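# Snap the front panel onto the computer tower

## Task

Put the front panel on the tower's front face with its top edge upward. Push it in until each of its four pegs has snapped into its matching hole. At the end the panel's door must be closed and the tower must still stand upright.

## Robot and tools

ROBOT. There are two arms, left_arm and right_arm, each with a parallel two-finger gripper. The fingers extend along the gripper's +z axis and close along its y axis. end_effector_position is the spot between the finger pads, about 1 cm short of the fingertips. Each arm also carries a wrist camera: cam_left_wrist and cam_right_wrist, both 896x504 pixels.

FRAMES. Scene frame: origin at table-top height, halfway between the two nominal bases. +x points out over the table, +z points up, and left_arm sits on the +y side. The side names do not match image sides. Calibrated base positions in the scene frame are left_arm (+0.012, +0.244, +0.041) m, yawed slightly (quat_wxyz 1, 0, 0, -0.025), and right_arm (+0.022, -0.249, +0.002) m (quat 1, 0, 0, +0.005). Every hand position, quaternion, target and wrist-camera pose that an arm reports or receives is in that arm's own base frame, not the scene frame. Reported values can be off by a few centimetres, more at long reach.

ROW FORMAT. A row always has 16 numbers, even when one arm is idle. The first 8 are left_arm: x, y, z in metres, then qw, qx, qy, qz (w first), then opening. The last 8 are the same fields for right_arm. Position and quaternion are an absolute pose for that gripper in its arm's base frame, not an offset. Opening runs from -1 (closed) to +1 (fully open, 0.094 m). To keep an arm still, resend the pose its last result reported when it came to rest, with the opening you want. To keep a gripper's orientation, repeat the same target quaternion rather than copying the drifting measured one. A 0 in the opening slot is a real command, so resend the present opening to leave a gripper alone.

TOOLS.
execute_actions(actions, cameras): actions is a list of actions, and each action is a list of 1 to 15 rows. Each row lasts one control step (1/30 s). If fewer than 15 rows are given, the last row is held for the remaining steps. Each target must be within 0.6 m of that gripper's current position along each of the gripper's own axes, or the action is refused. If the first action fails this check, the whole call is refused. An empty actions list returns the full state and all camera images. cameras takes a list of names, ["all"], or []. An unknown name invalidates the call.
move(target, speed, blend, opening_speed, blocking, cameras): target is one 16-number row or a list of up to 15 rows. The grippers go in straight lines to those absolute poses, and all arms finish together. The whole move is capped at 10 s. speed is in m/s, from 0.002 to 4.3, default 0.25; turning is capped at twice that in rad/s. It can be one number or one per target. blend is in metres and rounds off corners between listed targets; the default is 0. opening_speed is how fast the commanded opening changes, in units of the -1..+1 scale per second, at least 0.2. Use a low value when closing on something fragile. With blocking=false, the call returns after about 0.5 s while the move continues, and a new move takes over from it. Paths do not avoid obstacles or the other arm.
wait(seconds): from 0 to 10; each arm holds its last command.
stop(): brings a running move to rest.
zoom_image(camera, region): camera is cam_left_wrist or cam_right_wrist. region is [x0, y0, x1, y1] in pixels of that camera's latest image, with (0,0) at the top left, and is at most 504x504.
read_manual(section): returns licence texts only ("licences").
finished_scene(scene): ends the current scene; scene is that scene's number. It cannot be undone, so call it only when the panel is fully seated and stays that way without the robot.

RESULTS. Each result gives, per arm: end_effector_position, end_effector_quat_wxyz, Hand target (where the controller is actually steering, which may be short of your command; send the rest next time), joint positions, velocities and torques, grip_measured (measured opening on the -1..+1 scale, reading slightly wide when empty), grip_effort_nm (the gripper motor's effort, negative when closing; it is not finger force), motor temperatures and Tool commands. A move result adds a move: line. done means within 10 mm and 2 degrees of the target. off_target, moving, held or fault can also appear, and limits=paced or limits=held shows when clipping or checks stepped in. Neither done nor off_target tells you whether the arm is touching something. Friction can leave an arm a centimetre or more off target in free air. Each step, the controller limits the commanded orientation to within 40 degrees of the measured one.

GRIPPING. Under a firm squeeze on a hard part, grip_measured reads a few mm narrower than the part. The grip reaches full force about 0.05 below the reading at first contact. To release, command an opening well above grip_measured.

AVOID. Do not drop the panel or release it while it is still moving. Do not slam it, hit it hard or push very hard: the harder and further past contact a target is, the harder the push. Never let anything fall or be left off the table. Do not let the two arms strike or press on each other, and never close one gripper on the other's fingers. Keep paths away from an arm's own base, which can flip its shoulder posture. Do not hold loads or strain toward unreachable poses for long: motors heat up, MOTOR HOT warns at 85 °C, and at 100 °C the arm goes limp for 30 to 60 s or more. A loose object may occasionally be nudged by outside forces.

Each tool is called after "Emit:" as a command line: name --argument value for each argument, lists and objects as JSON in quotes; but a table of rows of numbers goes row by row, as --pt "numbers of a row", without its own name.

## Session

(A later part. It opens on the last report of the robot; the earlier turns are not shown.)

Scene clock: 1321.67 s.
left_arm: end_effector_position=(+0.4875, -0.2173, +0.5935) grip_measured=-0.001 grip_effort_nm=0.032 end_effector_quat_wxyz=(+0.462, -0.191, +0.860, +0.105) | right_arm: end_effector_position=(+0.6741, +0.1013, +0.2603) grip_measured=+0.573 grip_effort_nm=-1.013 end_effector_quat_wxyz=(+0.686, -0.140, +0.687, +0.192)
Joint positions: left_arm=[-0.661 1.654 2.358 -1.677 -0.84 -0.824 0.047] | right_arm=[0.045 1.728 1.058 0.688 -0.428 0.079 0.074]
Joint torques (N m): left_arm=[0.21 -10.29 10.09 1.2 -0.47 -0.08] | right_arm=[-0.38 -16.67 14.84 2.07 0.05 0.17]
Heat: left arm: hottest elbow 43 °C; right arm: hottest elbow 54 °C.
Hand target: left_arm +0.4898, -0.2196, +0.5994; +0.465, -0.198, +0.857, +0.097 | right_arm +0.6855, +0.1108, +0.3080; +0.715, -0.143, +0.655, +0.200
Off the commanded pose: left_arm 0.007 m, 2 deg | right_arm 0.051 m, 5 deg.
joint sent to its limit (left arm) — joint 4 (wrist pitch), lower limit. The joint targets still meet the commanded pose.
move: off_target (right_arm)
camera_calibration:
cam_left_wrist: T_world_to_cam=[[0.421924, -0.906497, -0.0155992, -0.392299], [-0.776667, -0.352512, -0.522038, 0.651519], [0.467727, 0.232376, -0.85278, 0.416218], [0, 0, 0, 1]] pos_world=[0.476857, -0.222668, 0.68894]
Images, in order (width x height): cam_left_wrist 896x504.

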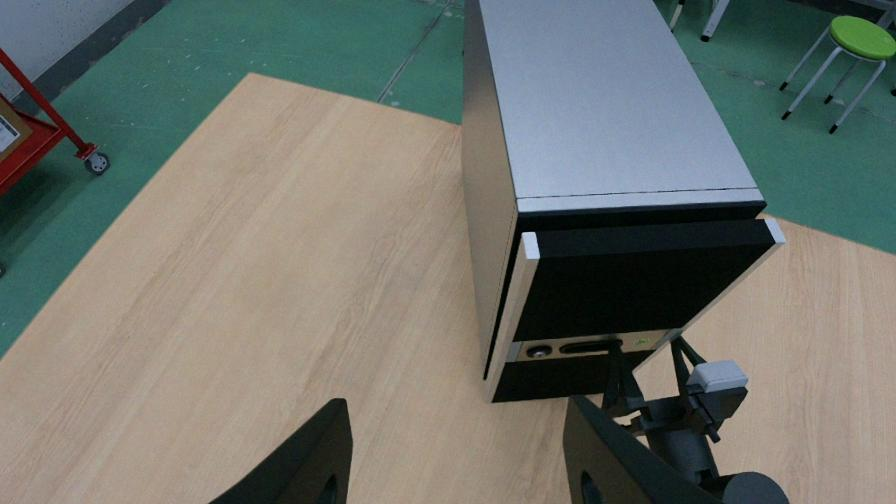

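Emit:
move --target '[0.49,-0.22,0.60,0.449,-0.2067,0.862,0.1076,0.0,0.698,0.1150,0.3075,0.7155,-0.1430,0.6556,0.2003,0.2]' --speed 0.04 --cameras '["cam_left_wrist"]'

Emit:
zoom_image --camera "cam_left_wrist" --region '[480, 180, 660, 300]'

Emit:
zoom_image --camera "cam_left_wrist" --region '[640, 180, 820, 300]'

Scene clock: 1334.30 s.
left_arm: end_effector_position=(+0.4875, -0.2173, +0.5935) grip_measured=-0.001 grip_effort_nm=0.042 end_effector_quat_wxyz=(+0.462, -0.191, +0.860, +0.105) | right_arm: end_effector_position=(+0.6803, +0.1045, +0.2601) grip_measured=+0.573 grip_effort_nm=-1.018 end_effector_quat_wxyz=(+0.687, -0.141, +0.686, +0.192)
Joint positions: left_arm=[-0.661 1.654 2.358 -1.677 -0.84 -0.824 0.047] | right_arm=[0.05 1.744 1.077 0.688 -0.425 0.079 0.074]
Joint torques (N m): left_arm=[0.03 -10.05 10.07 1.11 -0.46 -0.09] | right_arm=[-0.09 -16.03 15.28 1.74 0.13 0.19]
Heat: left arm: hottest elbow 43 °C; right arm: hottest elbow 53 °C.
Hand target: left_arm +0.4898, -0.2196, +0.5994; +0.465, -0.198, +0.857, +0.097 | right_arm +0.6933, +0.1143, +0.3075; +0.715, -0.143, +0.655, +0.200
Off the commanded pose: left_arm 0.007 m, 2 deg | right_arm 0.052 m, 5 deg.
joint sent to its limit (left arm) — joint 4 (wrist pitch), lower limit. The joint targets still meet the commanded pose.
move: off_target (right_arm)
camera_calibration:
cam_left_wrist: T_world_to_cam=[[0.421924, -0.906497, -0.0155992, -0.392299], [-0.776667, -0.352512, -0.522038, 0.651519], [0.467727, 0.232376, -0.85278, 0.416218], [0, 0, 0, 1]] pos_world=[0.476857, -0.222668, 0.68894]
Images, in order (width x height): cam_left_wrist 896x504.

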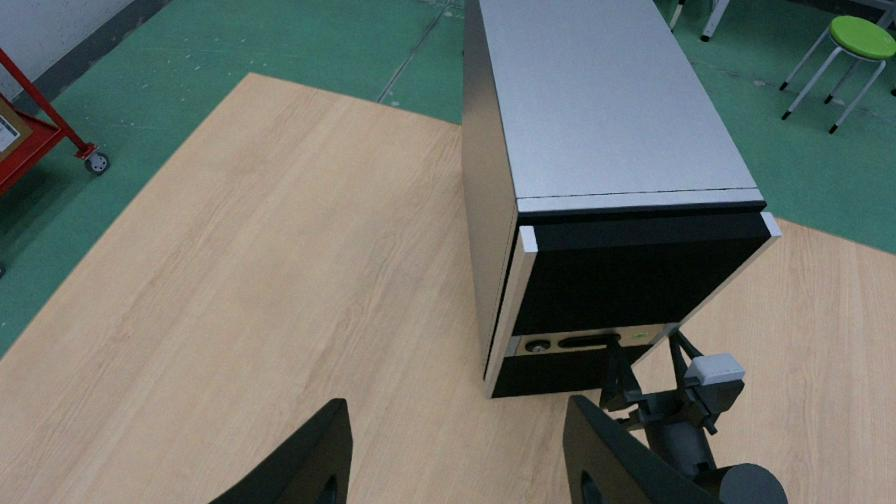

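Scaled by 2.800 from the camera's 896x504 image, which has a finer 1280x720 frame.

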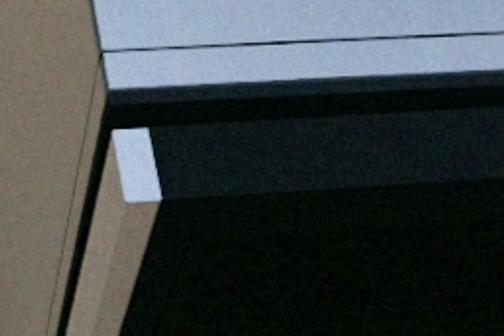

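Scaled by 2.800 from the camera's 896x504 image, which has a finer 1280x720 frame.

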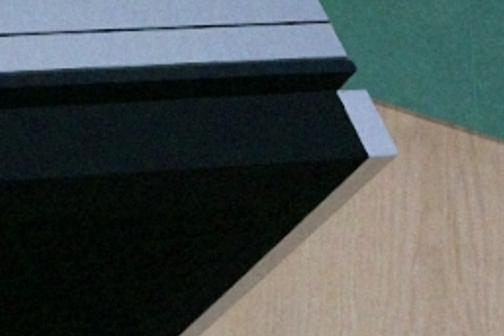

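Emit:
move --target '[0.49,-0.22,0.60,0.449,-0.2067,0.862,0.1076,0.0,0.712,0.1205,0.307,0.7155,-0.1430,0.6556,0.2003,0.2]' --speed 0.04 --cameras '["cam_left_wrist"]'

Emit:
zoom_image --camera "cam_left_wrist" --region '[480, 180, 660, 300]'

Emit:
zoom_image --camera "cam_left_wrist" --region '[640, 180, 820, 300]'

Scene clock: 1341.63 s.
left_arm: end_effector_position=(+0.4875, -0.2173, +0.5935) grip_measured=-0.001 grip_effort_nm=0.032 end_effector_quat_wxyz=(+0.462, -0.191, +0.860, +0.105) | right_arm: end_effector_position=(+0.6862, +0.1063, +0.2605) grip_measured=+0.573 grip_effort_nm=-1.018 end_effector_quat_wxyz=(+0.688, -0.142, +0.685, +0.194)
Joint positions: left_arm=[-0.661 1.654 2.358 -1.677 -0.84 -0.824 0.047] | right_arm=[0.051 1.757 1.096 0.684 -0.428 0.079 0.074]
Joint torques (N m): left_arm=[-0.15 -10.52 10.07 1.11 -0.49 -0.09] | right_arm=[-0.09 -14.68 17.16 1.5 0.61 0.2]
Heat: left arm: hottest elbow 43 °C; right arm: hottest elbow 54 °C.
Hand target: left_arm +0.4898, -0.2196, +0.5994; +0.465, -0.198, +0.857, +0.097 | right_arm +0.7054, +0.1195, +0.3072; +0.715, -0.143, +0.655, +0.201
Off the commanded pose: left_arm 0.007 m, 2 deg | right_arm 0.055 m, 5 deg.
joint sent to its limit (left arm) — joint 4 (wrist pitch), lower limit. The joint targets still meet the commanded pose.
move: off_target (right_arm)
camera_calibration:
cam_left_wrist: T_world_to_cam=[[0.421924, -0.906497, -0.0155992, -0.392299], [-0.776667, -0.352512, -0.522038, 0.651519], [0.467727, 0.232376, -0.85278, 0.416218], [0, 0, 0, 1]] pos_world=[0.476857, -0.222668, 0.68894]
Images, in order (width x height): cam_left_wrist 896x504.

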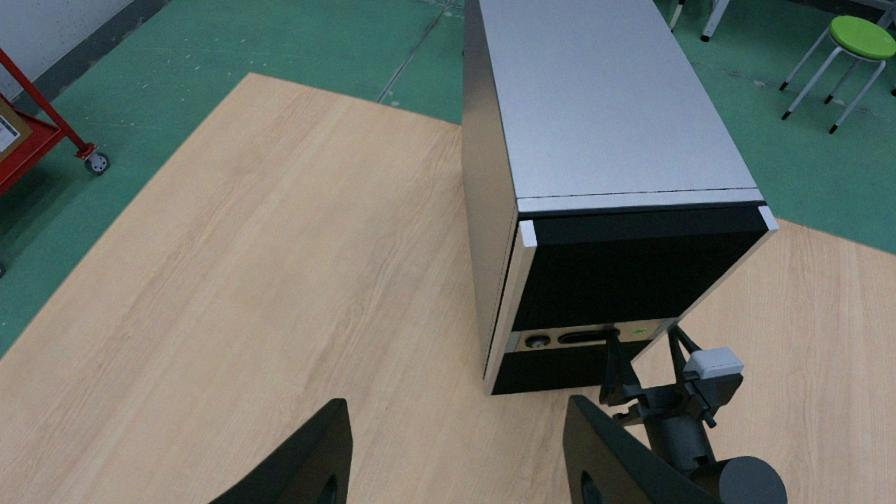

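Scaled by 2.800 from the camera's 896x504 image, which has a finer 1280x720 frame.

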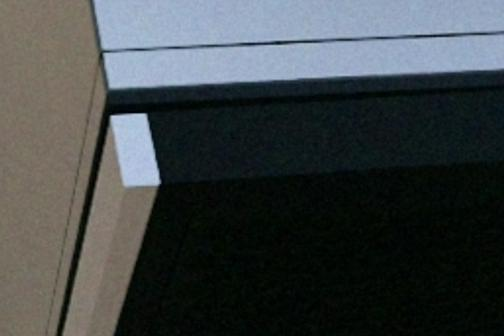

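Scaled by 2.800 from the camera's 896x504 image, which has a finer 1280x720 frame.

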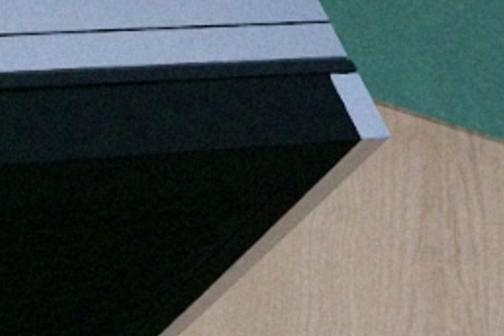

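Emit:
move --target '[0.49,-0.22,0.60,0.449,-0.2067,0.862,0.1076,0.0,0.730,0.1285,0.307,0.7155,-0.1430,0.6556,0.2003,0.2]' --speed 0.04 --cameras '["cam_left_wrist"]'

Emit:
zoom_image --camera "cam_left_wrist" --region '[480, 180, 660, 300]'

Emit:
zoom_image --camera "cam_left_wrist" --region '[640, 180, 820, 300]'

Scene clock: 1348.80 s.
left_arm: end_effector_position=(+0.4875, -0.2173, +0.5935) grip_measured=-0.001 grip_effort_nm=0.032 end_effector_quat_wxyz=(+0.462, -0.191, +0.860, +0.105) | right_arm: end_effector_position=(+0.6870, +0.1067, +0.2607) grip_measured=+0.573 grip_effort_nm=-1.018 end_effector_quat_wxyz=(+0.687, -0.142, +0.686, +0.194)
Joint positions: left_arm=[-0.661 1.654 2.358 -1.677 -0.84 -0.824 0.047] | right_arm=[0.052 1.757 1.099 0.678 -0.427 0.079 0.074]
Joint torques (N m): left_arm=[-0.09 -10.17 10.07 1.24 -0.47 -0.09] | right_arm=[1.49 -13.74 20.93 1.16 1.01 0.17]
Heat: left arm: hottest elbow 43 °C; right arm: hottest elbow 54 °C.
Hand target: left_arm +0.4898, -0.2196, +0.5994; +0.465, -0.198, +0.857, +0.097 | right_arm +0.7183, +0.1272, +0.3074; +0.715, -0.143, +0.654, +0.201
Off the commanded pose: left_arm 0.007 m, 2 deg | right_arm 0.067 m, 5 deg.
joint sent to its limit (left arm) — joint 4 (wrist pitch), lower limit. The joint targets still meet the commanded pose.
move: off_target (right_arm)
camera_calibration:
cam_left_wrist: T_world_to_cam=[[0.421924, -0.906497, -0.0155992, -0.392299], [-0.776667, -0.352512, -0.522038, 0.651519], [0.467727, 0.232376, -0.85278, 0.416218], [0, 0, 0, 1]] pos_world=[0.476857, -0.222668, 0.68894]
Images, in order (width x height): cam_left_wrist 896x504.

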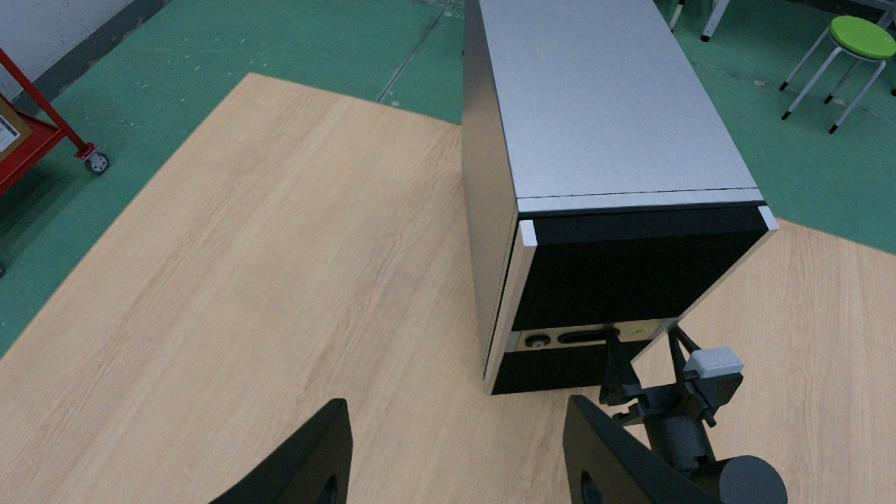

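Scaled by 2.800 from the camera's 896x504 image, which has a finer 1280x720 frame.

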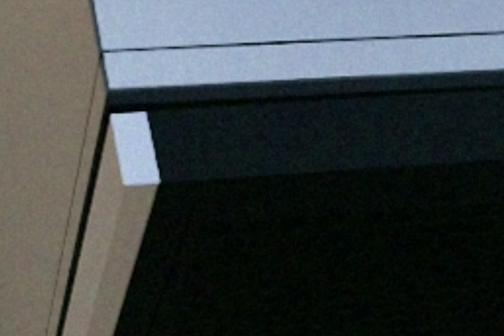

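Scaled by 2.800 from the camera's 896x504 image, which has a finer 1280x720 frame.

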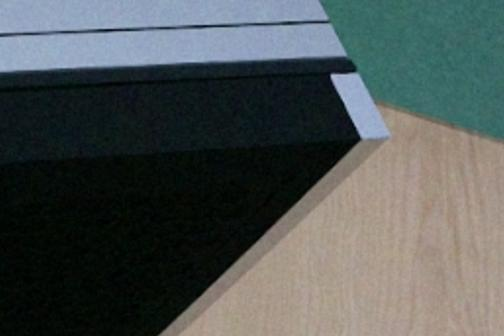

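Emit:
move --pt "0.48 -0.20 0.55 0.62 -0.17 0.75 0.15 -1.0 0.730 0.1285 0.307 0.7155 -0.1430 0.6556 0.2003 0.2" --pt "0.54 -0.255 0.405 0.686 -0.171 0.686 0.171 -1.0 0.730 0.1285 0.307 0.7155 -0.1430 0.6556 0.2003 0.2" --pt "0.60 -0.230 0.40 0.686 -0.171 0.686 0.171 -1.0 0.730 0.1285 0.307 0.7155 -0.1430 0.6556 0.2003 0.2" --speed '[0.2,0.2,0.1]' --cameras '["all"]'

Scene clock: 1367.50 s.
left_arm: end_effector_position=(+0.5894, -0.2248, +0.3817) grip_measured=-0.987 grip_effort_nm=-0.725 end_effector_quat_wxyz=(+0.676, -0.162, +0.696, +0.179) | right_arm: end_effector_position=(+0.6870, +0.1067, +0.2606) grip_measured=+0.573 grip_effort_nm=-1.018 end_effector_quat_wxyz=(+0.686, -0.142, +0.686, +0.194)
Joint positions: left_arm=[-0.608 1.589 1.273 0.267 -1.096 -0.013 0.001] | right_arm=[0.052 1.757 1.099 0.678 -0.427 0.079 0.074]
Joint torques (N m): left_arm=[0.32 -11.46 12.6 2.29 0.02 0.14] | right_arm=[0.79 -12.98 20.89 1.14 1 0.17]
Motor temperatures (°C): left_arm=[25 29 43 26 25 21 25] | right_arm=[22 35 65 22 25 23 28]
Heat: left arm: hottest elbow 43 °C; right arm: hottest elbow 65 °C.
Hand target: left_arm +0.5988, -0.2294, +0.3997; +0.686, -0.171, +0.686, +0.171 | right_arm +0.7183, +0.1272, +0.3073; +0.715, -0.142, +0.655, +0.201
Off the commanded pose: left_arm 0.022 m, 2 deg | right_arm 0.067 m, 5 deg.
move: off_target (left_arm, right_arm)
camera_calibration:
cam_left_wrist: T_world_to_cam=[[0.469962, -0.881698, -0.0417605, -0.458165], [-0.408893, -0.175532, -0.895542, 0.583089], [0.782267, 0.437946, -0.443014, -0.10594], [0, 0, 0, 1]] pos_world=[0.536614, -0.255217, 0.456115]
cam_right_wrist: T_world_to_cam=[[0.445645, -0.891869, -0.0772723, -0.192308], [-0.397501, -0.1198, -0.909748, 0.562331], [0.802118, 0.43614, -0.407907, -0.404282], [0, 0, 0, 1]] pos_world=[0.63351, 0.0721775, 0.33181]

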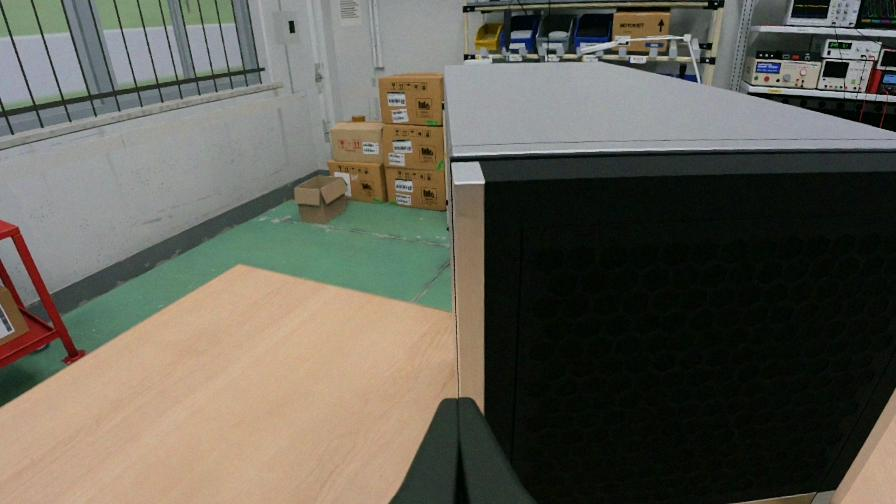

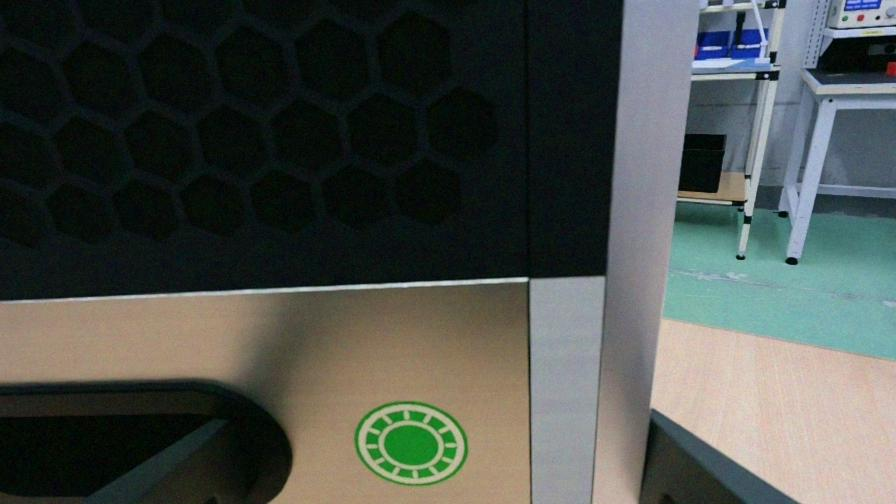

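Emit:
move --pt "0.603 -0.236 0.408 0.686 -0.171 0.686 0.171 -1.0 0.730 0.1285 0.307 0.7155 -0.1430 0.6556 0.2003 0.2" --pt "0.645 -0.2135 0.408 0.686 -0.171 0.686 0.171 -1.0 0.730 0.1285 0.307 0.7155 -0.1430 0.6556 0.2003 0.2" --speed '[0.1,0.05]' --cameras '["cam_left_wrist"]'

Scene clock: 1378.07 s.
left_arm: end_effector_position=(+0.6324, -0.2099, +0.3975) grip_measured=-0.987 grip_effort_nm=-0.735 end_effector_quat_wxyz=(+0.683, -0.169, +0.690, +0.170) | right_arm: end_effector_position=(+0.6870, +0.1067, +0.2606) grip_measured=+0.573 grip_effort_nm=-1.013 end_effector_quat_wxyz=(+0.686, -0.142, +0.686, +0.194)
Joint positions: left_arm=[-0.542 1.649 1.377 0.255 -1.028 -0.01 0.001] | right_arm=[0.052 1.757 1.099 0.678 -0.427 0.079 0.074]
Joint torques (N m): left_arm=[0.38 -11.69 13.08 1.46 0.09 0.12] | right_arm=[0.73 -12.92 20.94 1.17 1.03 0.24]
Motor temperatures (°C): left_arm=[25 29 43 26 25 21 25] | right_arm=[22 35 69 22 25 23 28]
Heat: left arm: hottest elbow 43 °C; right arm: hottest elbow 69 °C.
Hand target: left_arm +0.6440, -0.2132, +0.4076; +0.686, -0.171, +0.686, +0.171 | right_arm +0.7183, +0.1272, +0.3073; +0.715, -0.142, +0.655, +0.201
Off the commanded pose: left_arm 0.017 m, 1 deg | right_arm 0.067 m, 5 deg.
move: off_target (left_arm, right_arm)
camera_calibration:
cam_left_wrist: T_world_to_cam=[[0.468245, -0.883473, -0.0149122, -0.474491], [-0.387152, -0.189963, -0.902234, 0.603213], [0.794267, 0.42824, -0.430988, -0.153444], [0, 0, 0, 1]] pos_world=[0.577589, -0.238901, 0.471031]
Images, in order (width x height): cam_left_wrist 896x504.

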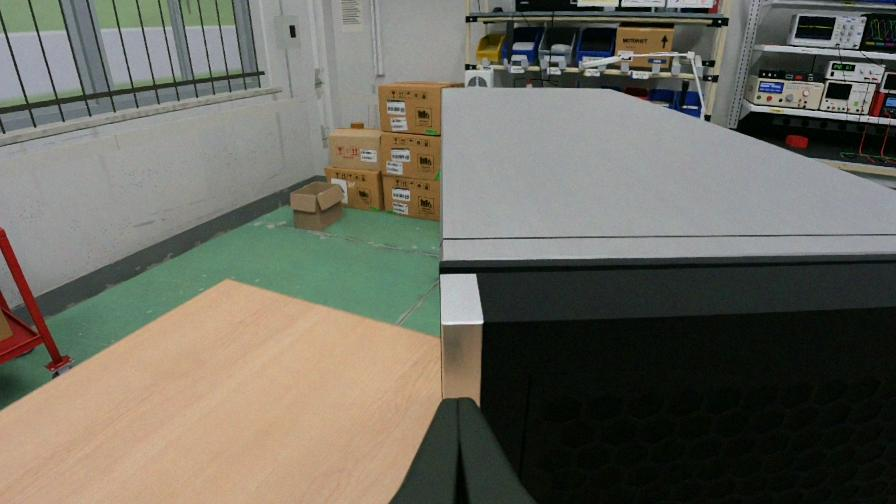

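Emit:
move --target '[0.672,-0.1995,0.408,0.686,-0.171,0.686,0.171,-1.0,0.730,0.1285,0.307,0.7155,-0.1430,0.6556,0.2003,0.2]' --speed 0.05 --cameras '["cam_left_wrist"]'

Emit:
zoom_image --camera "cam_left_wrist" --region '[400, 180, 600, 400]'

Scene clock: 1383.17 s.
left_arm: end_effector_position=(+0.6475, -0.2049, +0.3990) grip_measured=-0.987 grip_effort_nm=-0.725 end_effector_quat_wxyz=(+0.683, -0.166, +0.691, +0.168) | right_arm: end_effector_position=(+0.6875, +0.1070, +0.2606) grip_measured=+0.573 grip_effort_nm=-1.013 end_effector_quat_wxyz=(+0.687, -0.139, +0.687, +0.191)
Joint positions: left_arm=[-0.52 1.67 1.41 0.242 -0.996 -0.01 0.001] | right_arm=[0.055 1.757 1.099 0.678 -0.417 0.079 0.074]
Joint torques (N m): left_arm=[2.08 -11.28 14.2 1.58 0.66 0.14] | right_arm=[0.91 -13.04 20.98 1.21 0.61 0.18]
Motor temperatures (°C): left_arm=[25 29 43 26 25 21 25] | right_arm=[22 35 70 22 25 23 28]
Heat: left arm: hottest elbow 43 °C; right arm: hottest elbow 70 °C.
Hand target: left_arm +0.6696, -0.1985, +0.4073; +0.686, -0.171, +0.686, +0.171 | right_arm +0.7184, +0.1273, +0.3073; +0.715, -0.143, +0.654, +0.201
Off the commanded pose: left_arm 0.027 m, 1 deg | right_arm 0.067 m, 5 deg.
move: off_target (left_arm, right_arm)
camera_calibration:
cam_left_wrist: T_world_to_cam=[[0.460475, -0.887523, -0.0163117, -0.472399], [-0.390537, -0.186053, -0.901591, 0.614102], [0.797147, 0.42153, -0.432283, -0.169638], [0, 0, 0, 1]] pos_world=[0.592584, -0.233502, 0.472631]
Images, in order (width x height): cam_left_wrist 896x504.

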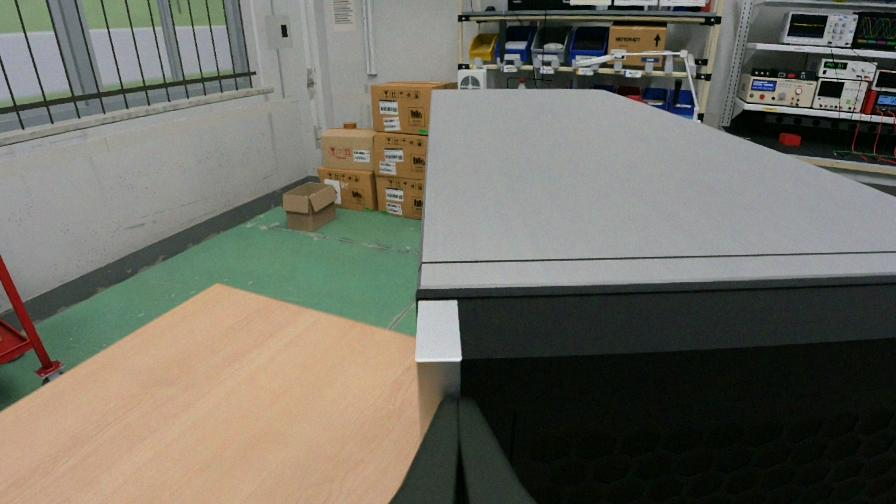

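Scaled by 2.291 from the camera's 896x504 image, which has a finer 1280x720 frame.

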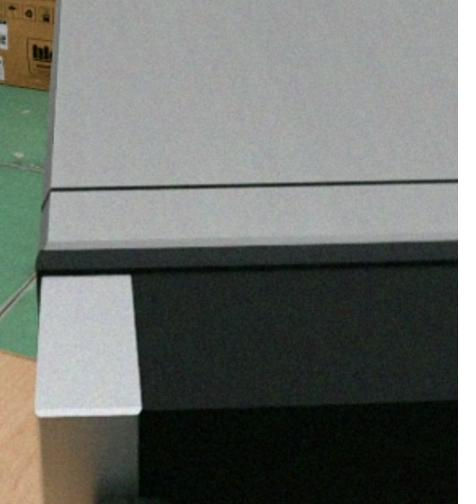

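Emit:
move --target '[0.692,-0.184,0.408,0.686,-0.171,0.686,0.171,-1.0,0.718,0.1235,0.307,0.7155,-0.1430,0.6556,0.2003,0.2]' --speed 0.05 --cameras '["cam_left_wrist"]'

Emit:
zoom_image --camera "cam_left_wrist" --region '[400, 180, 600, 400]'

Scene clock: 1390.10 s.
left_arm: end_effector_position=(+0.6512, -0.2102, +0.4004) grip_measured=-0.987 grip_effort_nm=-0.725 end_effector_quat_wxyz=(+0.685, -0.156, +0.694, +0.158) | right_arm: end_effector_position=(+0.6875, +0.1067, +0.2606) grip_measured=+0.573 grip_effort_nm=-1.023 end_effector_quat_wxyz=(+0.687, -0.139, +0.687, +0.192)
Joint positions: left_arm=[-0.52 1.674 1.419 0.236 -0.967 -0.01 0.001] | right_arm=[0.054 1.757 1.099 0.678 -0.417 0.08 0.074]
Joint torques (N m): left_arm=[5.36 -9.93 15.17 1.74 1.01 0.12] | right_arm=[0.26 -14.51 18.33 1.61 0.32 0.21]
Motor temperatures (°C): left_arm=[25 29 44 26 25 21 25] | right_arm=[22 35 72 22 25 23 28]
Heat: left arm: hottest elbow 44 °C; right arm: hottest elbow 72 °C.
Hand target: left_arm +0.6859, -0.1816, +0.4066; +0.686, -0.171, +0.686, +0.171 | right_arm +0.7101, +0.1224, +0.3072; +0.715, -0.143, +0.655, +0.201
Off the commanded pose: left_arm 0.049 m, 2 deg | right_arm 0.058 m, 5 deg.
move: off_target (left_arm, right_arm)
camera_calibration:
cam_left_wrist: T_world_to_cam=[[0.434568, -0.900486, -0.0166035, -0.464584], [-0.396595, -0.174777, -0.901202, 0.621976], [0.808618, 0.398219, -0.433081, -0.18191], [0, 0, 0, 1]] pos_world=[0.595662, -0.237204, 0.474031]
Images, in order (width x height): cam_left_wrist 896x504.

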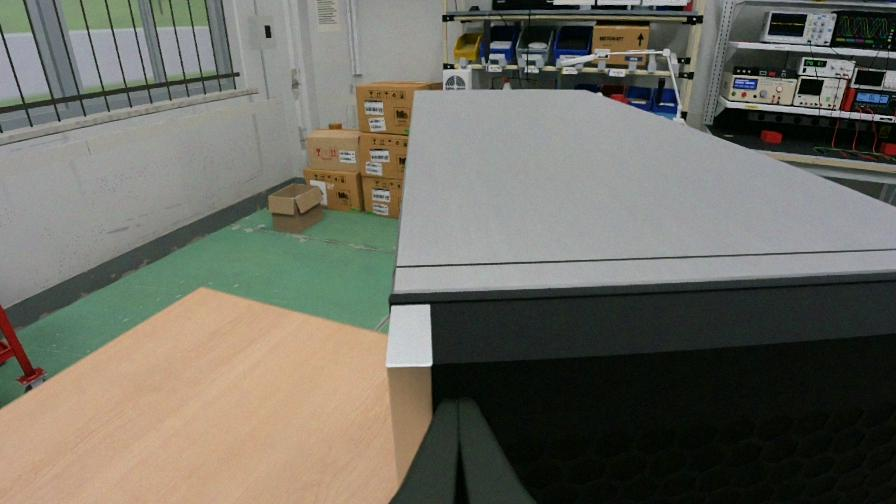

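Scaled by 2.291 from the camera's 896x504 image, which has a finer 1280x720 frame.

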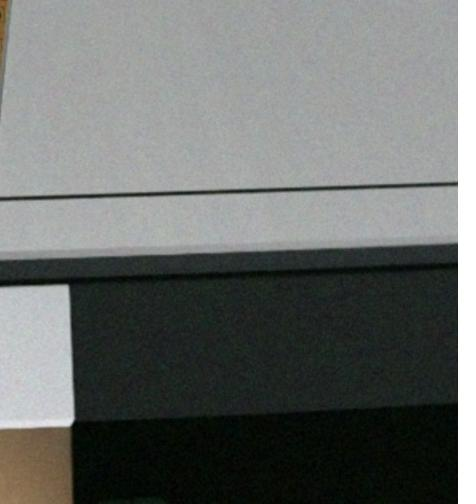

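Emit:
move --pt "0.640 -0.210 0.408 0.686 -0.171 0.686 0.171 -1.0 0.715 0.1225 0.307 0.7155 -0.1430 0.6556 0.2003 0.2" --pt "0.640 -0.200 0.408 0.686 -0.171 0.686 0.171 -1.0 0.715 0.1225 0.307 0.7155 -0.1430 0.6556 0.2003 0.2" --pt "0.675 -0.180 0.408 0.686 -0.171 0.686 0.171 -1.0 0.715 0.1225 0.307 0.7155 -0.1430 0.6556 0.2003 0.2" --speed '[0.08,0.08,0.05]' --cameras '["cam_left_wrist"]'

Emit:
zoom_image --camera "cam_left_wrist" --region '[380, 180, 600, 420]'

Scene clock: 1400.10 s.
left_arm: end_effector_position=(+0.6492, -0.2070, +0.3948) grip_measured=-0.987 grip_effort_nm=-0.725 end_effector_quat_wxyz=(+0.682, -0.155, +0.696, +0.162) | right_arm: end_effector_position=(+0.6874, +0.1069, +0.2609) grip_measured=+0.573 grip_effort_nm=-1.018 end_effector_quat_wxyz=(+0.687, -0.140, +0.687, +0.192)
Joint positions: left_arm=[-0.518 1.67 1.404 0.236 -0.97 -0.01 0.001] | right_arm=[0.054 1.757 1.099 0.678 -0.418 0.08 0.074]
Joint torques (N m): left_arm=[4.66 -12.63 12.96 2.07 0.79 0.13] | right_arm=[0.85 -14.68 17.76 1.7 0.29 0.16]
Motor temperatures (°C): left_arm=[25 29 45 26 25 21 25] | right_arm=[22 35 72 22 25 23 28]
Heat: left arm: hottest elbow 45 °C; right arm: hottest elbow 72 °C.
Hand target: left_arm +0.6716, -0.1789, +0.4074; +0.686, -0.171, +0.686, +0.171 | right_arm +0.7079, +0.1216, +0.3071; +0.715, -0.143, +0.655, +0.201
Off the commanded pose: left_arm 0.040 m, 2 deg | right_arm 0.056 m, 5 deg.
move: off_target (left_arm, right_arm)
camera_calibration:
cam_left_wrist: T_world_to_cam=[[0.438818, -0.898197, -0.0260878, -0.459404], [-0.404667, -0.171613, -0.898217, 0.621441], [0.802299, 0.40471, -0.438777, -0.176123], [0, 0, 0, 1]] pos_world=[0.594375, -0.234709, 0.468926]
Images, in order (width x height): cam_left_wrist 896x504.

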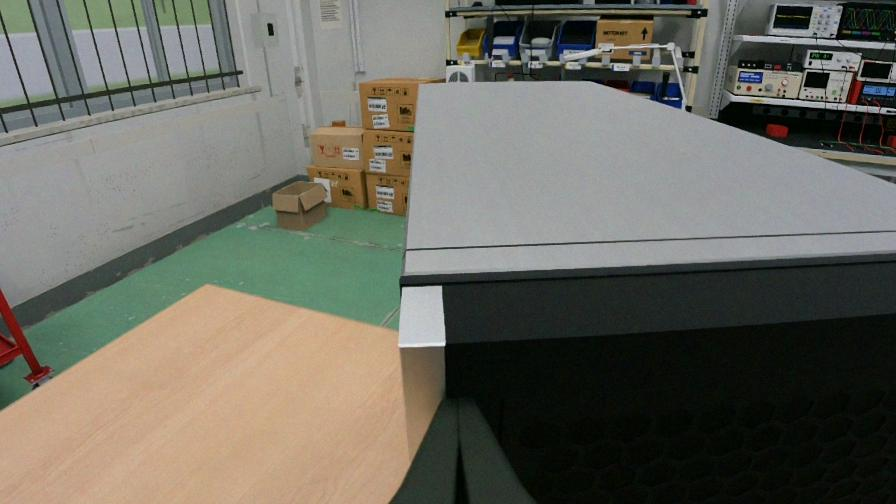

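Scaled by 2.100 from the camera's 896x504 image, which has a finer 1280x720 frame.

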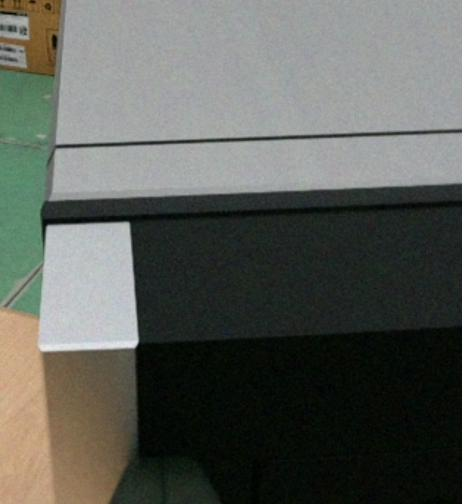

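Emit:
move --pt "0.59 -0.235 0.40 0.686 -0.171 0.686 0.171 -1.0 0.705 0.1195 0.307 0.7155 -0.1430 0.6556 0.2003 0.2" --pt "0.56 -0.225 0.04 0.686 -0.171 0.686 0.171 -1.0 0.705 0.1195 0.307 0.7155 -0.1430 0.6556 0.2003 0.2" --pt "0.60 -0.212 0.035 0.686 -0.171 0.686 0.171 -1.0 0.705 0.1195 0.307 0.7155 -0.1430 0.6556 0.2003 0.2" --speed '[0.1,0.2,0.1]' --cameras '["cam_left_wrist"]'

Scene clock: 1411.10 s.
left_arm: end_effector_position=(+0.5935, -0.2072, +0.0419) grip_measured=-0.987 grip_effort_nm=-0.720 end_effector_quat_wxyz=(+0.686, -0.176, +0.686, +0.168) | right_arm: end_effector_position=(+0.6872, +0.1070, +0.2614) grip_measured=+0.573 grip_effort_nm=-1.023 end_effector_quat_wxyz=(+0.687, -0.140, +0.686, +0.192)
Joint positions: left_arm=[-0.577 2.211 1.046 1.162 -1.068 -0.013 0.001] | right_arm=[0.054 1.756 1.099 0.678 -0.419 0.08 0.074]
Joint torques (N m): left_arm=[0.21 -13.68 6.43 1.88 0.04 0.15] | right_arm=[0.09 -16.5 15.54 1.88 0.17 0.15]
Motor temperatures (°C): left_arm=[25 29 46 26 25 21 25] | right_arm=[22 35 72 22 24 23 28]
Heat: left arm: hottest elbow 46 °C; right arm: hottest elbow 72 °C.
Hand target: left_arm +0.5996, -0.2119, +0.0351; +0.686, -0.171, +0.686, +0.171 | right_arm +0.7002, +0.1188, +0.3070; +0.715, -0.143, +0.655, +0.201
Off the commanded pose: left_arm 0.011 m, 1 deg | right_arm 0.051 m, 5 deg.
move: off_target (left_arm, right_arm)
camera_calibration:
cam_left_wrist: T_world_to_cam=[[0.473412, -0.880841, -0.000915908, -0.462317], [-0.374539, -0.200356, -0.905305, 0.258342], [0.797246, 0.428925, -0.424761, -0.27878], [0, 0, 0, 1]] pos_world=[0.537882, -0.235892, 0.11504]
Images, in order (width x height): cam_left_wrist 896x504.

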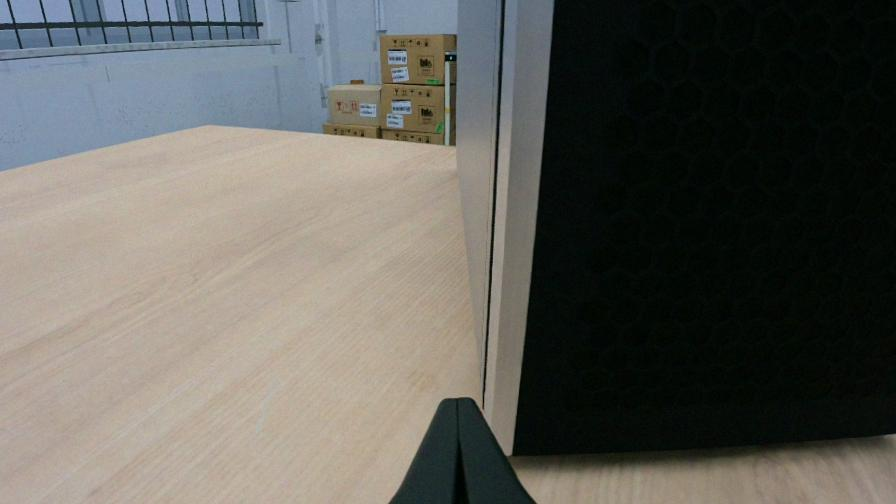

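Emit:
move --pt "0.609 -0.227 0.02 0.686 -0.171 0.686 0.171 -1.0 0.705 0.1195 0.307 0.7155 -0.1430 0.6556 0.2003 0.2" --pt "0.645 -0.208 0.015 0.686 -0.171 0.686 0.171 -1.0 0.705 0.1195 0.307 0.7155 -0.1430 0.6556 0.2003 0.2" --speed '[0.1,0.05]' --cameras '["cam_left_wrist"]'

Scene clock: 1417.10 s.
left_arm: end_effector_position=(+0.6374, -0.2062, +0.0249) grip_measured=-0.987 grip_effort_nm=-0.720 end_effector_quat_wxyz=(+0.689, -0.177, +0.683, +0.164) | right_arm: end_effector_position=(+0.6872, +0.1070, +0.2614) grip_measured=+0.573 grip_effort_nm=-1.013 end_effector_quat_wxyz=(+0.687, -0.140, +0.686, +0.192)
Joint positions: left_arm=[-0.532 2.298 1.175 1.131 -1.019 -0.013 0.001] | right_arm=[0.054 1.756 1.099 0.678 -0.419 0.079 0.074]
Joint torques (N m): left_arm=[0.44 -14.86 7.02 1.5 0.09 0.13] | right_arm=[-0.03 -16.03 15.45 2.06 0.2 0.2]
Motor temperatures (°C): left_arm=[25 30 45 26 25 21 25] | right_arm=[22 34 71 22 24 23 28]
Heat: left arm: hottest elbow 45 °C; right arm: hottest elbow 71 °C.
Hand target: left_arm +0.6445, -0.2078, +0.0151; +0.686, -0.171, +0.686, +0.171 | right_arm +0.7002, +0.1188, +0.3069; +0.715, -0.143, +0.655, +0.201
Off the commanded pose: left_arm 0.013 m, 1 deg | right_arm 0.051 m, 5 deg.
move: off_target (left_arm, right_arm)
camera_calibration:
cam_left_wrist: T_world_to_cam=[[0.469724, -0.882778, 0.00792481, -0.48054], [-0.367186, -0.203526, -0.907608, 0.2543], [0.802829, 0.423415, -0.419745, -0.326313], [0, 0, 0, 1]] pos_world=[0.58107, -0.234287, 0.0976445]
Images, in order (width x height): cam_left_wrist 896x504.

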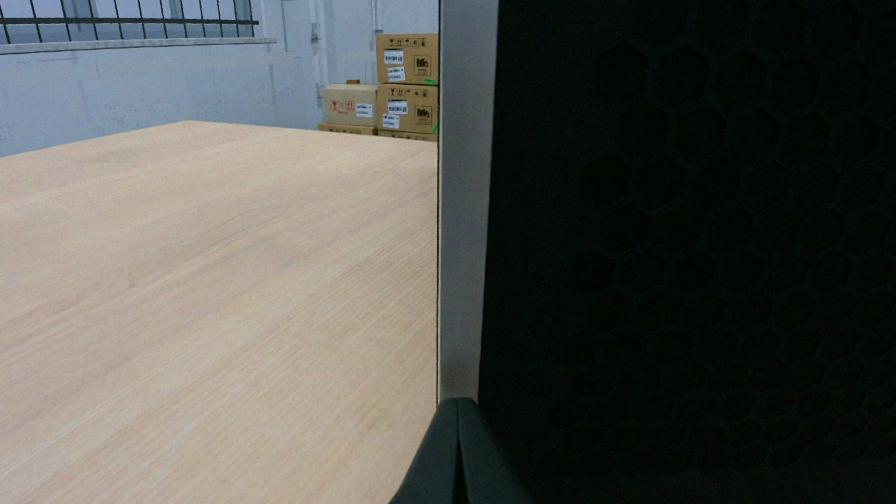

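Good centering. Push, with left bias.

Emit:
move --target '[0.682,-0.178,0.012,0.686,-0.171,0.686,0.171,-1.0,0.705,0.1195,0.307,0.7155,-0.1430,0.6556,0.2003,0.2]' --speed 0.05 --cameras '["cam_left_wrist"]'

Scene clock: 1422.20 s.
left_arm: end_effector_position=(+0.6477, -0.2066, +0.0208) grip_measured=-0.987 grip_effort_nm=-0.720 end_effector_quat_wxyz=(+0.690, -0.159, +0.690, +0.152) | right_arm: end_effector_position=(+0.6872, +0.1070, +0.2616) grip_measured=+0.573 grip_effort_nm=-1.013 end_effector_quat_wxyz=(+0.688, -0.140, +0.686, +0.192)
Joint positions: left_arm=[-0.517 2.307 1.186 1.117 -0.961 -0.012 0.001] | right_arm=[0.054 1.756 1.099 0.678 -0.419 0.079 0.074]
Joint torques (N m): left_arm=[5.01 -13.86 9.63 1.09 0.76 0.14] | right_arm=[0.26 -16.56 15.36 2.03 0.18 0.21]
Motor temperatures (°C): left_arm=[25 29 44 26 25 21 25] | right_arm=[22 34 70 22 24 23 28]
Heat: left arm: hottest elbow 44 °C; right arm: hottest elbow 70 °C.
Hand target: left_arm +0.6770, -0.1764, +0.0133; +0.686, -0.171, +0.686, +0.171 | right_arm +0.7002, +0.1188, +0.3071; +0.715, -0.143, +0.655, +0.201
Off the commanded pose: left_arm 0.046 m, 3 deg | right_arm 0.050 m, 5 deg.
move: off_target (left_arm, right_arm)
camera_calibration:
cam_left_wrist: T_world_to_cam=[[0.431261, -0.902225, -0.00215176, -0.464593], [-0.384628, -0.181692, -0.905013, 0.270031], [0.816135, 0.391124, -0.425377, -0.351319], [0, 0, 0, 1]] pos_world=[0.590945, -0.232696, 0.093939]
Images, in order (width x height): cam_left_wrist 896x504.

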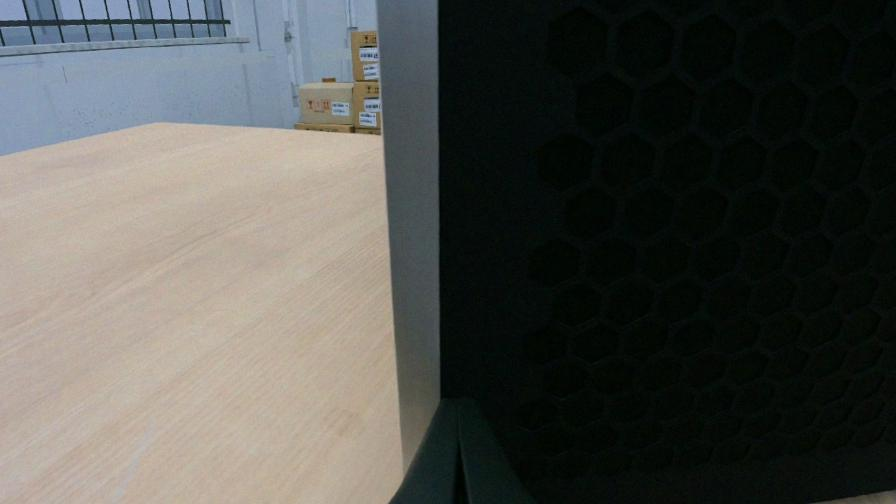

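Emit:
move --target '[0.705,-0.160,0.008,0.686,-0.171,0.686,0.171,-1.0,0.705,0.1195,0.307,0.7155,-0.1430,0.6556,0.2003,0.2]' --speed 0.05 --cameras '["cam_left_wrist"]'

Scene clock: 1427.27 s.
left_arm: end_effector_position=(+0.6505, -0.2098, +0.0173) grip_measured=-0.987 grip_effort_nm=-0.711 end_effector_quat_wxyz=(+0.690, -0.146, +0.694, +0.143) | right_arm: end_effector_position=(+0.6872, +0.1070, +0.2616) grip_measured=+0.573 grip_effort_nm=-1.018 end_effector_quat_wxyz=(+0.688, -0.140, +0.686, +0.192)
Joint positions: left_arm=[-0.513 2.312 1.186 1.116 -0.924 -0.011 0.001] | right_arm=[0.054 1.756 1.099 0.678 -0.419 0.079 0.074]
Joint torques (N m): left_arm=[8.35 -13.51 11.4 0.75 1.05 0.12] | right_arm=[0.26 -15.97 15.42 1.89 0.16 0.18]
Motor temperatures (°C): left_arm=[25 29 44 26 25 21 25] | right_arm=[22 34 69 22 24 23 28]
Heat: left arm: hottest elbow 44 °C; right arm: hottest elbow 69 °C.
Hand target: left_arm +0.6935, -0.1565, +0.0110; +0.686, -0.171, +0.686, +0.171 | right_arm +0.7002, +0.1188, +0.3071; +0.715, -0.143, +0.655, +0.201
Off the commanded pose: left_arm 0.074 m, 4 deg | right_arm 0.050 m, 5 deg.
move: off_target (left_arm, right_arm)
camera_calibration:
cam_left_wrist: T_world_to_cam=[[0.401395, -0.915872, -0.00773086, -0.452046], [-0.395345, -0.16564, -0.903474, 0.277646], [0.826187, 0.365706, -0.428573, -0.365667], [0, 0, 0, 1]] pos_world=[0.593324, -0.2343, 0.090636]
Images, in order (width x height): cam_left_wrist 896x504.

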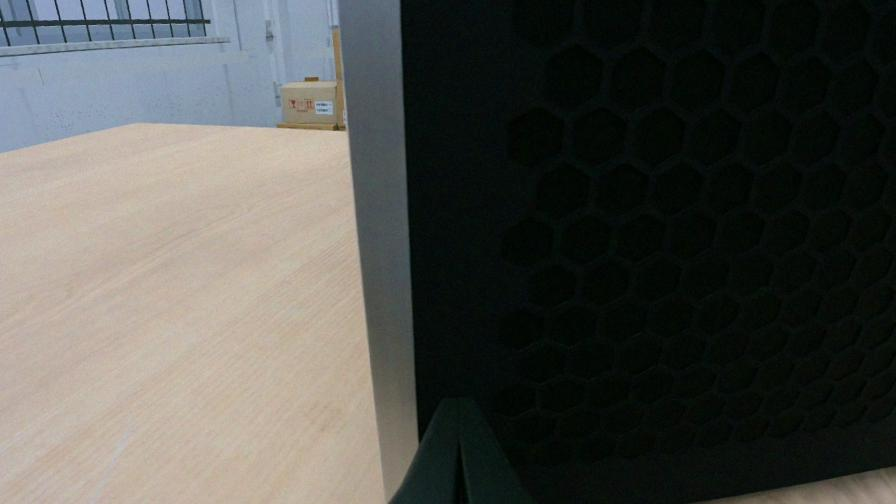

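Emit:
move --pt "0.60 -0.22 0.03 0.686 -0.171 0.686 0.171 -1.0 0.700 0.1175 0.307 0.7155 -0.1430 0.6556 0.2003 0.2" --pt "0.52 -0.16 0.20 0.65 -0.05 0.74 0.0 -1.0 0.700 0.1175 0.307 0.7155 -0.1430 0.6556 0.2003 0.2" --pt "0.52 0.0 0.38 0.5645 0.4347 0.5178 -0.4739 -1.0 0.700 0.1175 0.307 0.7155 -0.1430 0.6556 0.2003 0.2" --pt "0.57 -0.05 0.40 0.5645 0.4347 0.5178 -0.4739 -1.0 0.700 0.1175 0.307 0.7155 -0.1430 0.6556 0.2003 0.2" --speed '[0.1,0.25,0.25,0.2]' --cameras '["cam_left_wrist"]'

Emit:
zoom_image --camera "cam_left_wrist" --region '[200, 100, 450, 300]'

Emit:
zoom_image --camera "cam_left_wrist" --region '[200, 300, 450, 504]'

Scene clock: 1441.23 s.
left_arm: end_effector_position=(+0.5584, -0.0544, +0.3910) grip_measured=-0.987 grip_effort_nm=-0.716 end_effector_quat_wxyz=(+0.550, +0.436, +0.556, -0.446) | right_arm: end_effector_position=(+0.6872, +0.1070, +0.2616) grip_measured=+0.573 grip_effort_nm=-1.018 end_effector_quat_wxyz=(+0.688, -0.140, +0.686, +0.192)
Joint positions: left_arm=[0.215 1.612 1.243 0.675 1.562 -0.323 0.001] | right_arm=[0.054 1.756 1.099 0.678 -0.419 0.079 0.074]
Joint torques (N m): left_arm=[0.32 -11.34 12.08 1.5 -0.2 -0.09] | right_arm=[-0.26 -16.26 14.16 2.15 0.07 0.17]
Motor temperatures (°C): left_arm=[25 29 44 26 25 21 25] | right_arm=[22 34 68 22 24 23 28]
Heat: left arm: hottest elbow 44 °C; right arm: hottest elbow 68 °C.
Hand target: left_arm +0.5693, -0.0501, +0.3998; +0.553, +0.440, +0.553, -0.442 | right_arm +0.6962, +0.1169, +0.3069; +0.715, -0.143, +0.655, +0.200
Off the commanded pose: left_arm 0.015 m, 6 deg | right_arm 0.048 m, 5 deg.
joint sent to its limit (left arm) — joint 5 (wrist yaw), upper limit. The joint targets are off in orientation, not in position.
move: off_target (left_arm, right_arm)
camera_calibration:
cam_left_wrist: T_world_to_cam=[[-0.974546, -0.224117, 0.00566336, 0.530823], [-0.0993556, 0.409115, -0.907058, 0.471993], [0.20097, -0.884532, -0.420968, 0.0919897], [0, 0, 0, 1]] pos_world=[0.54572, 0.00723525, 0.463843]
Images, in order (width x height): cam_left_wrist 896x504.

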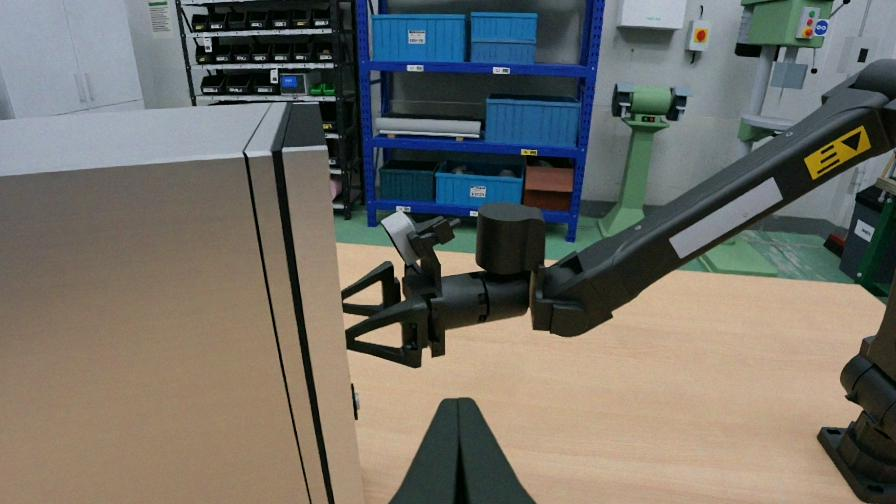

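Scaled by 2.016 from the camera's 896x504 image, which has a finer 1280x720 frame.

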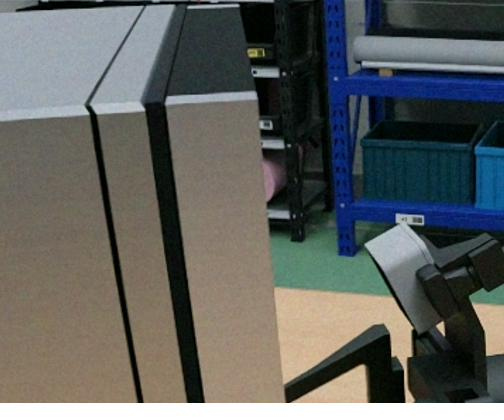

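Scaled by 2.016 from the camera's 896x504 image, which has a finer 1280x720 frame.

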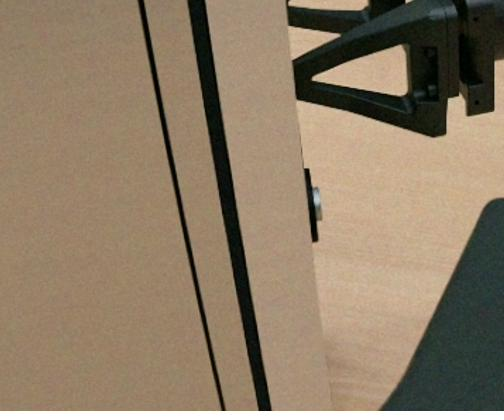

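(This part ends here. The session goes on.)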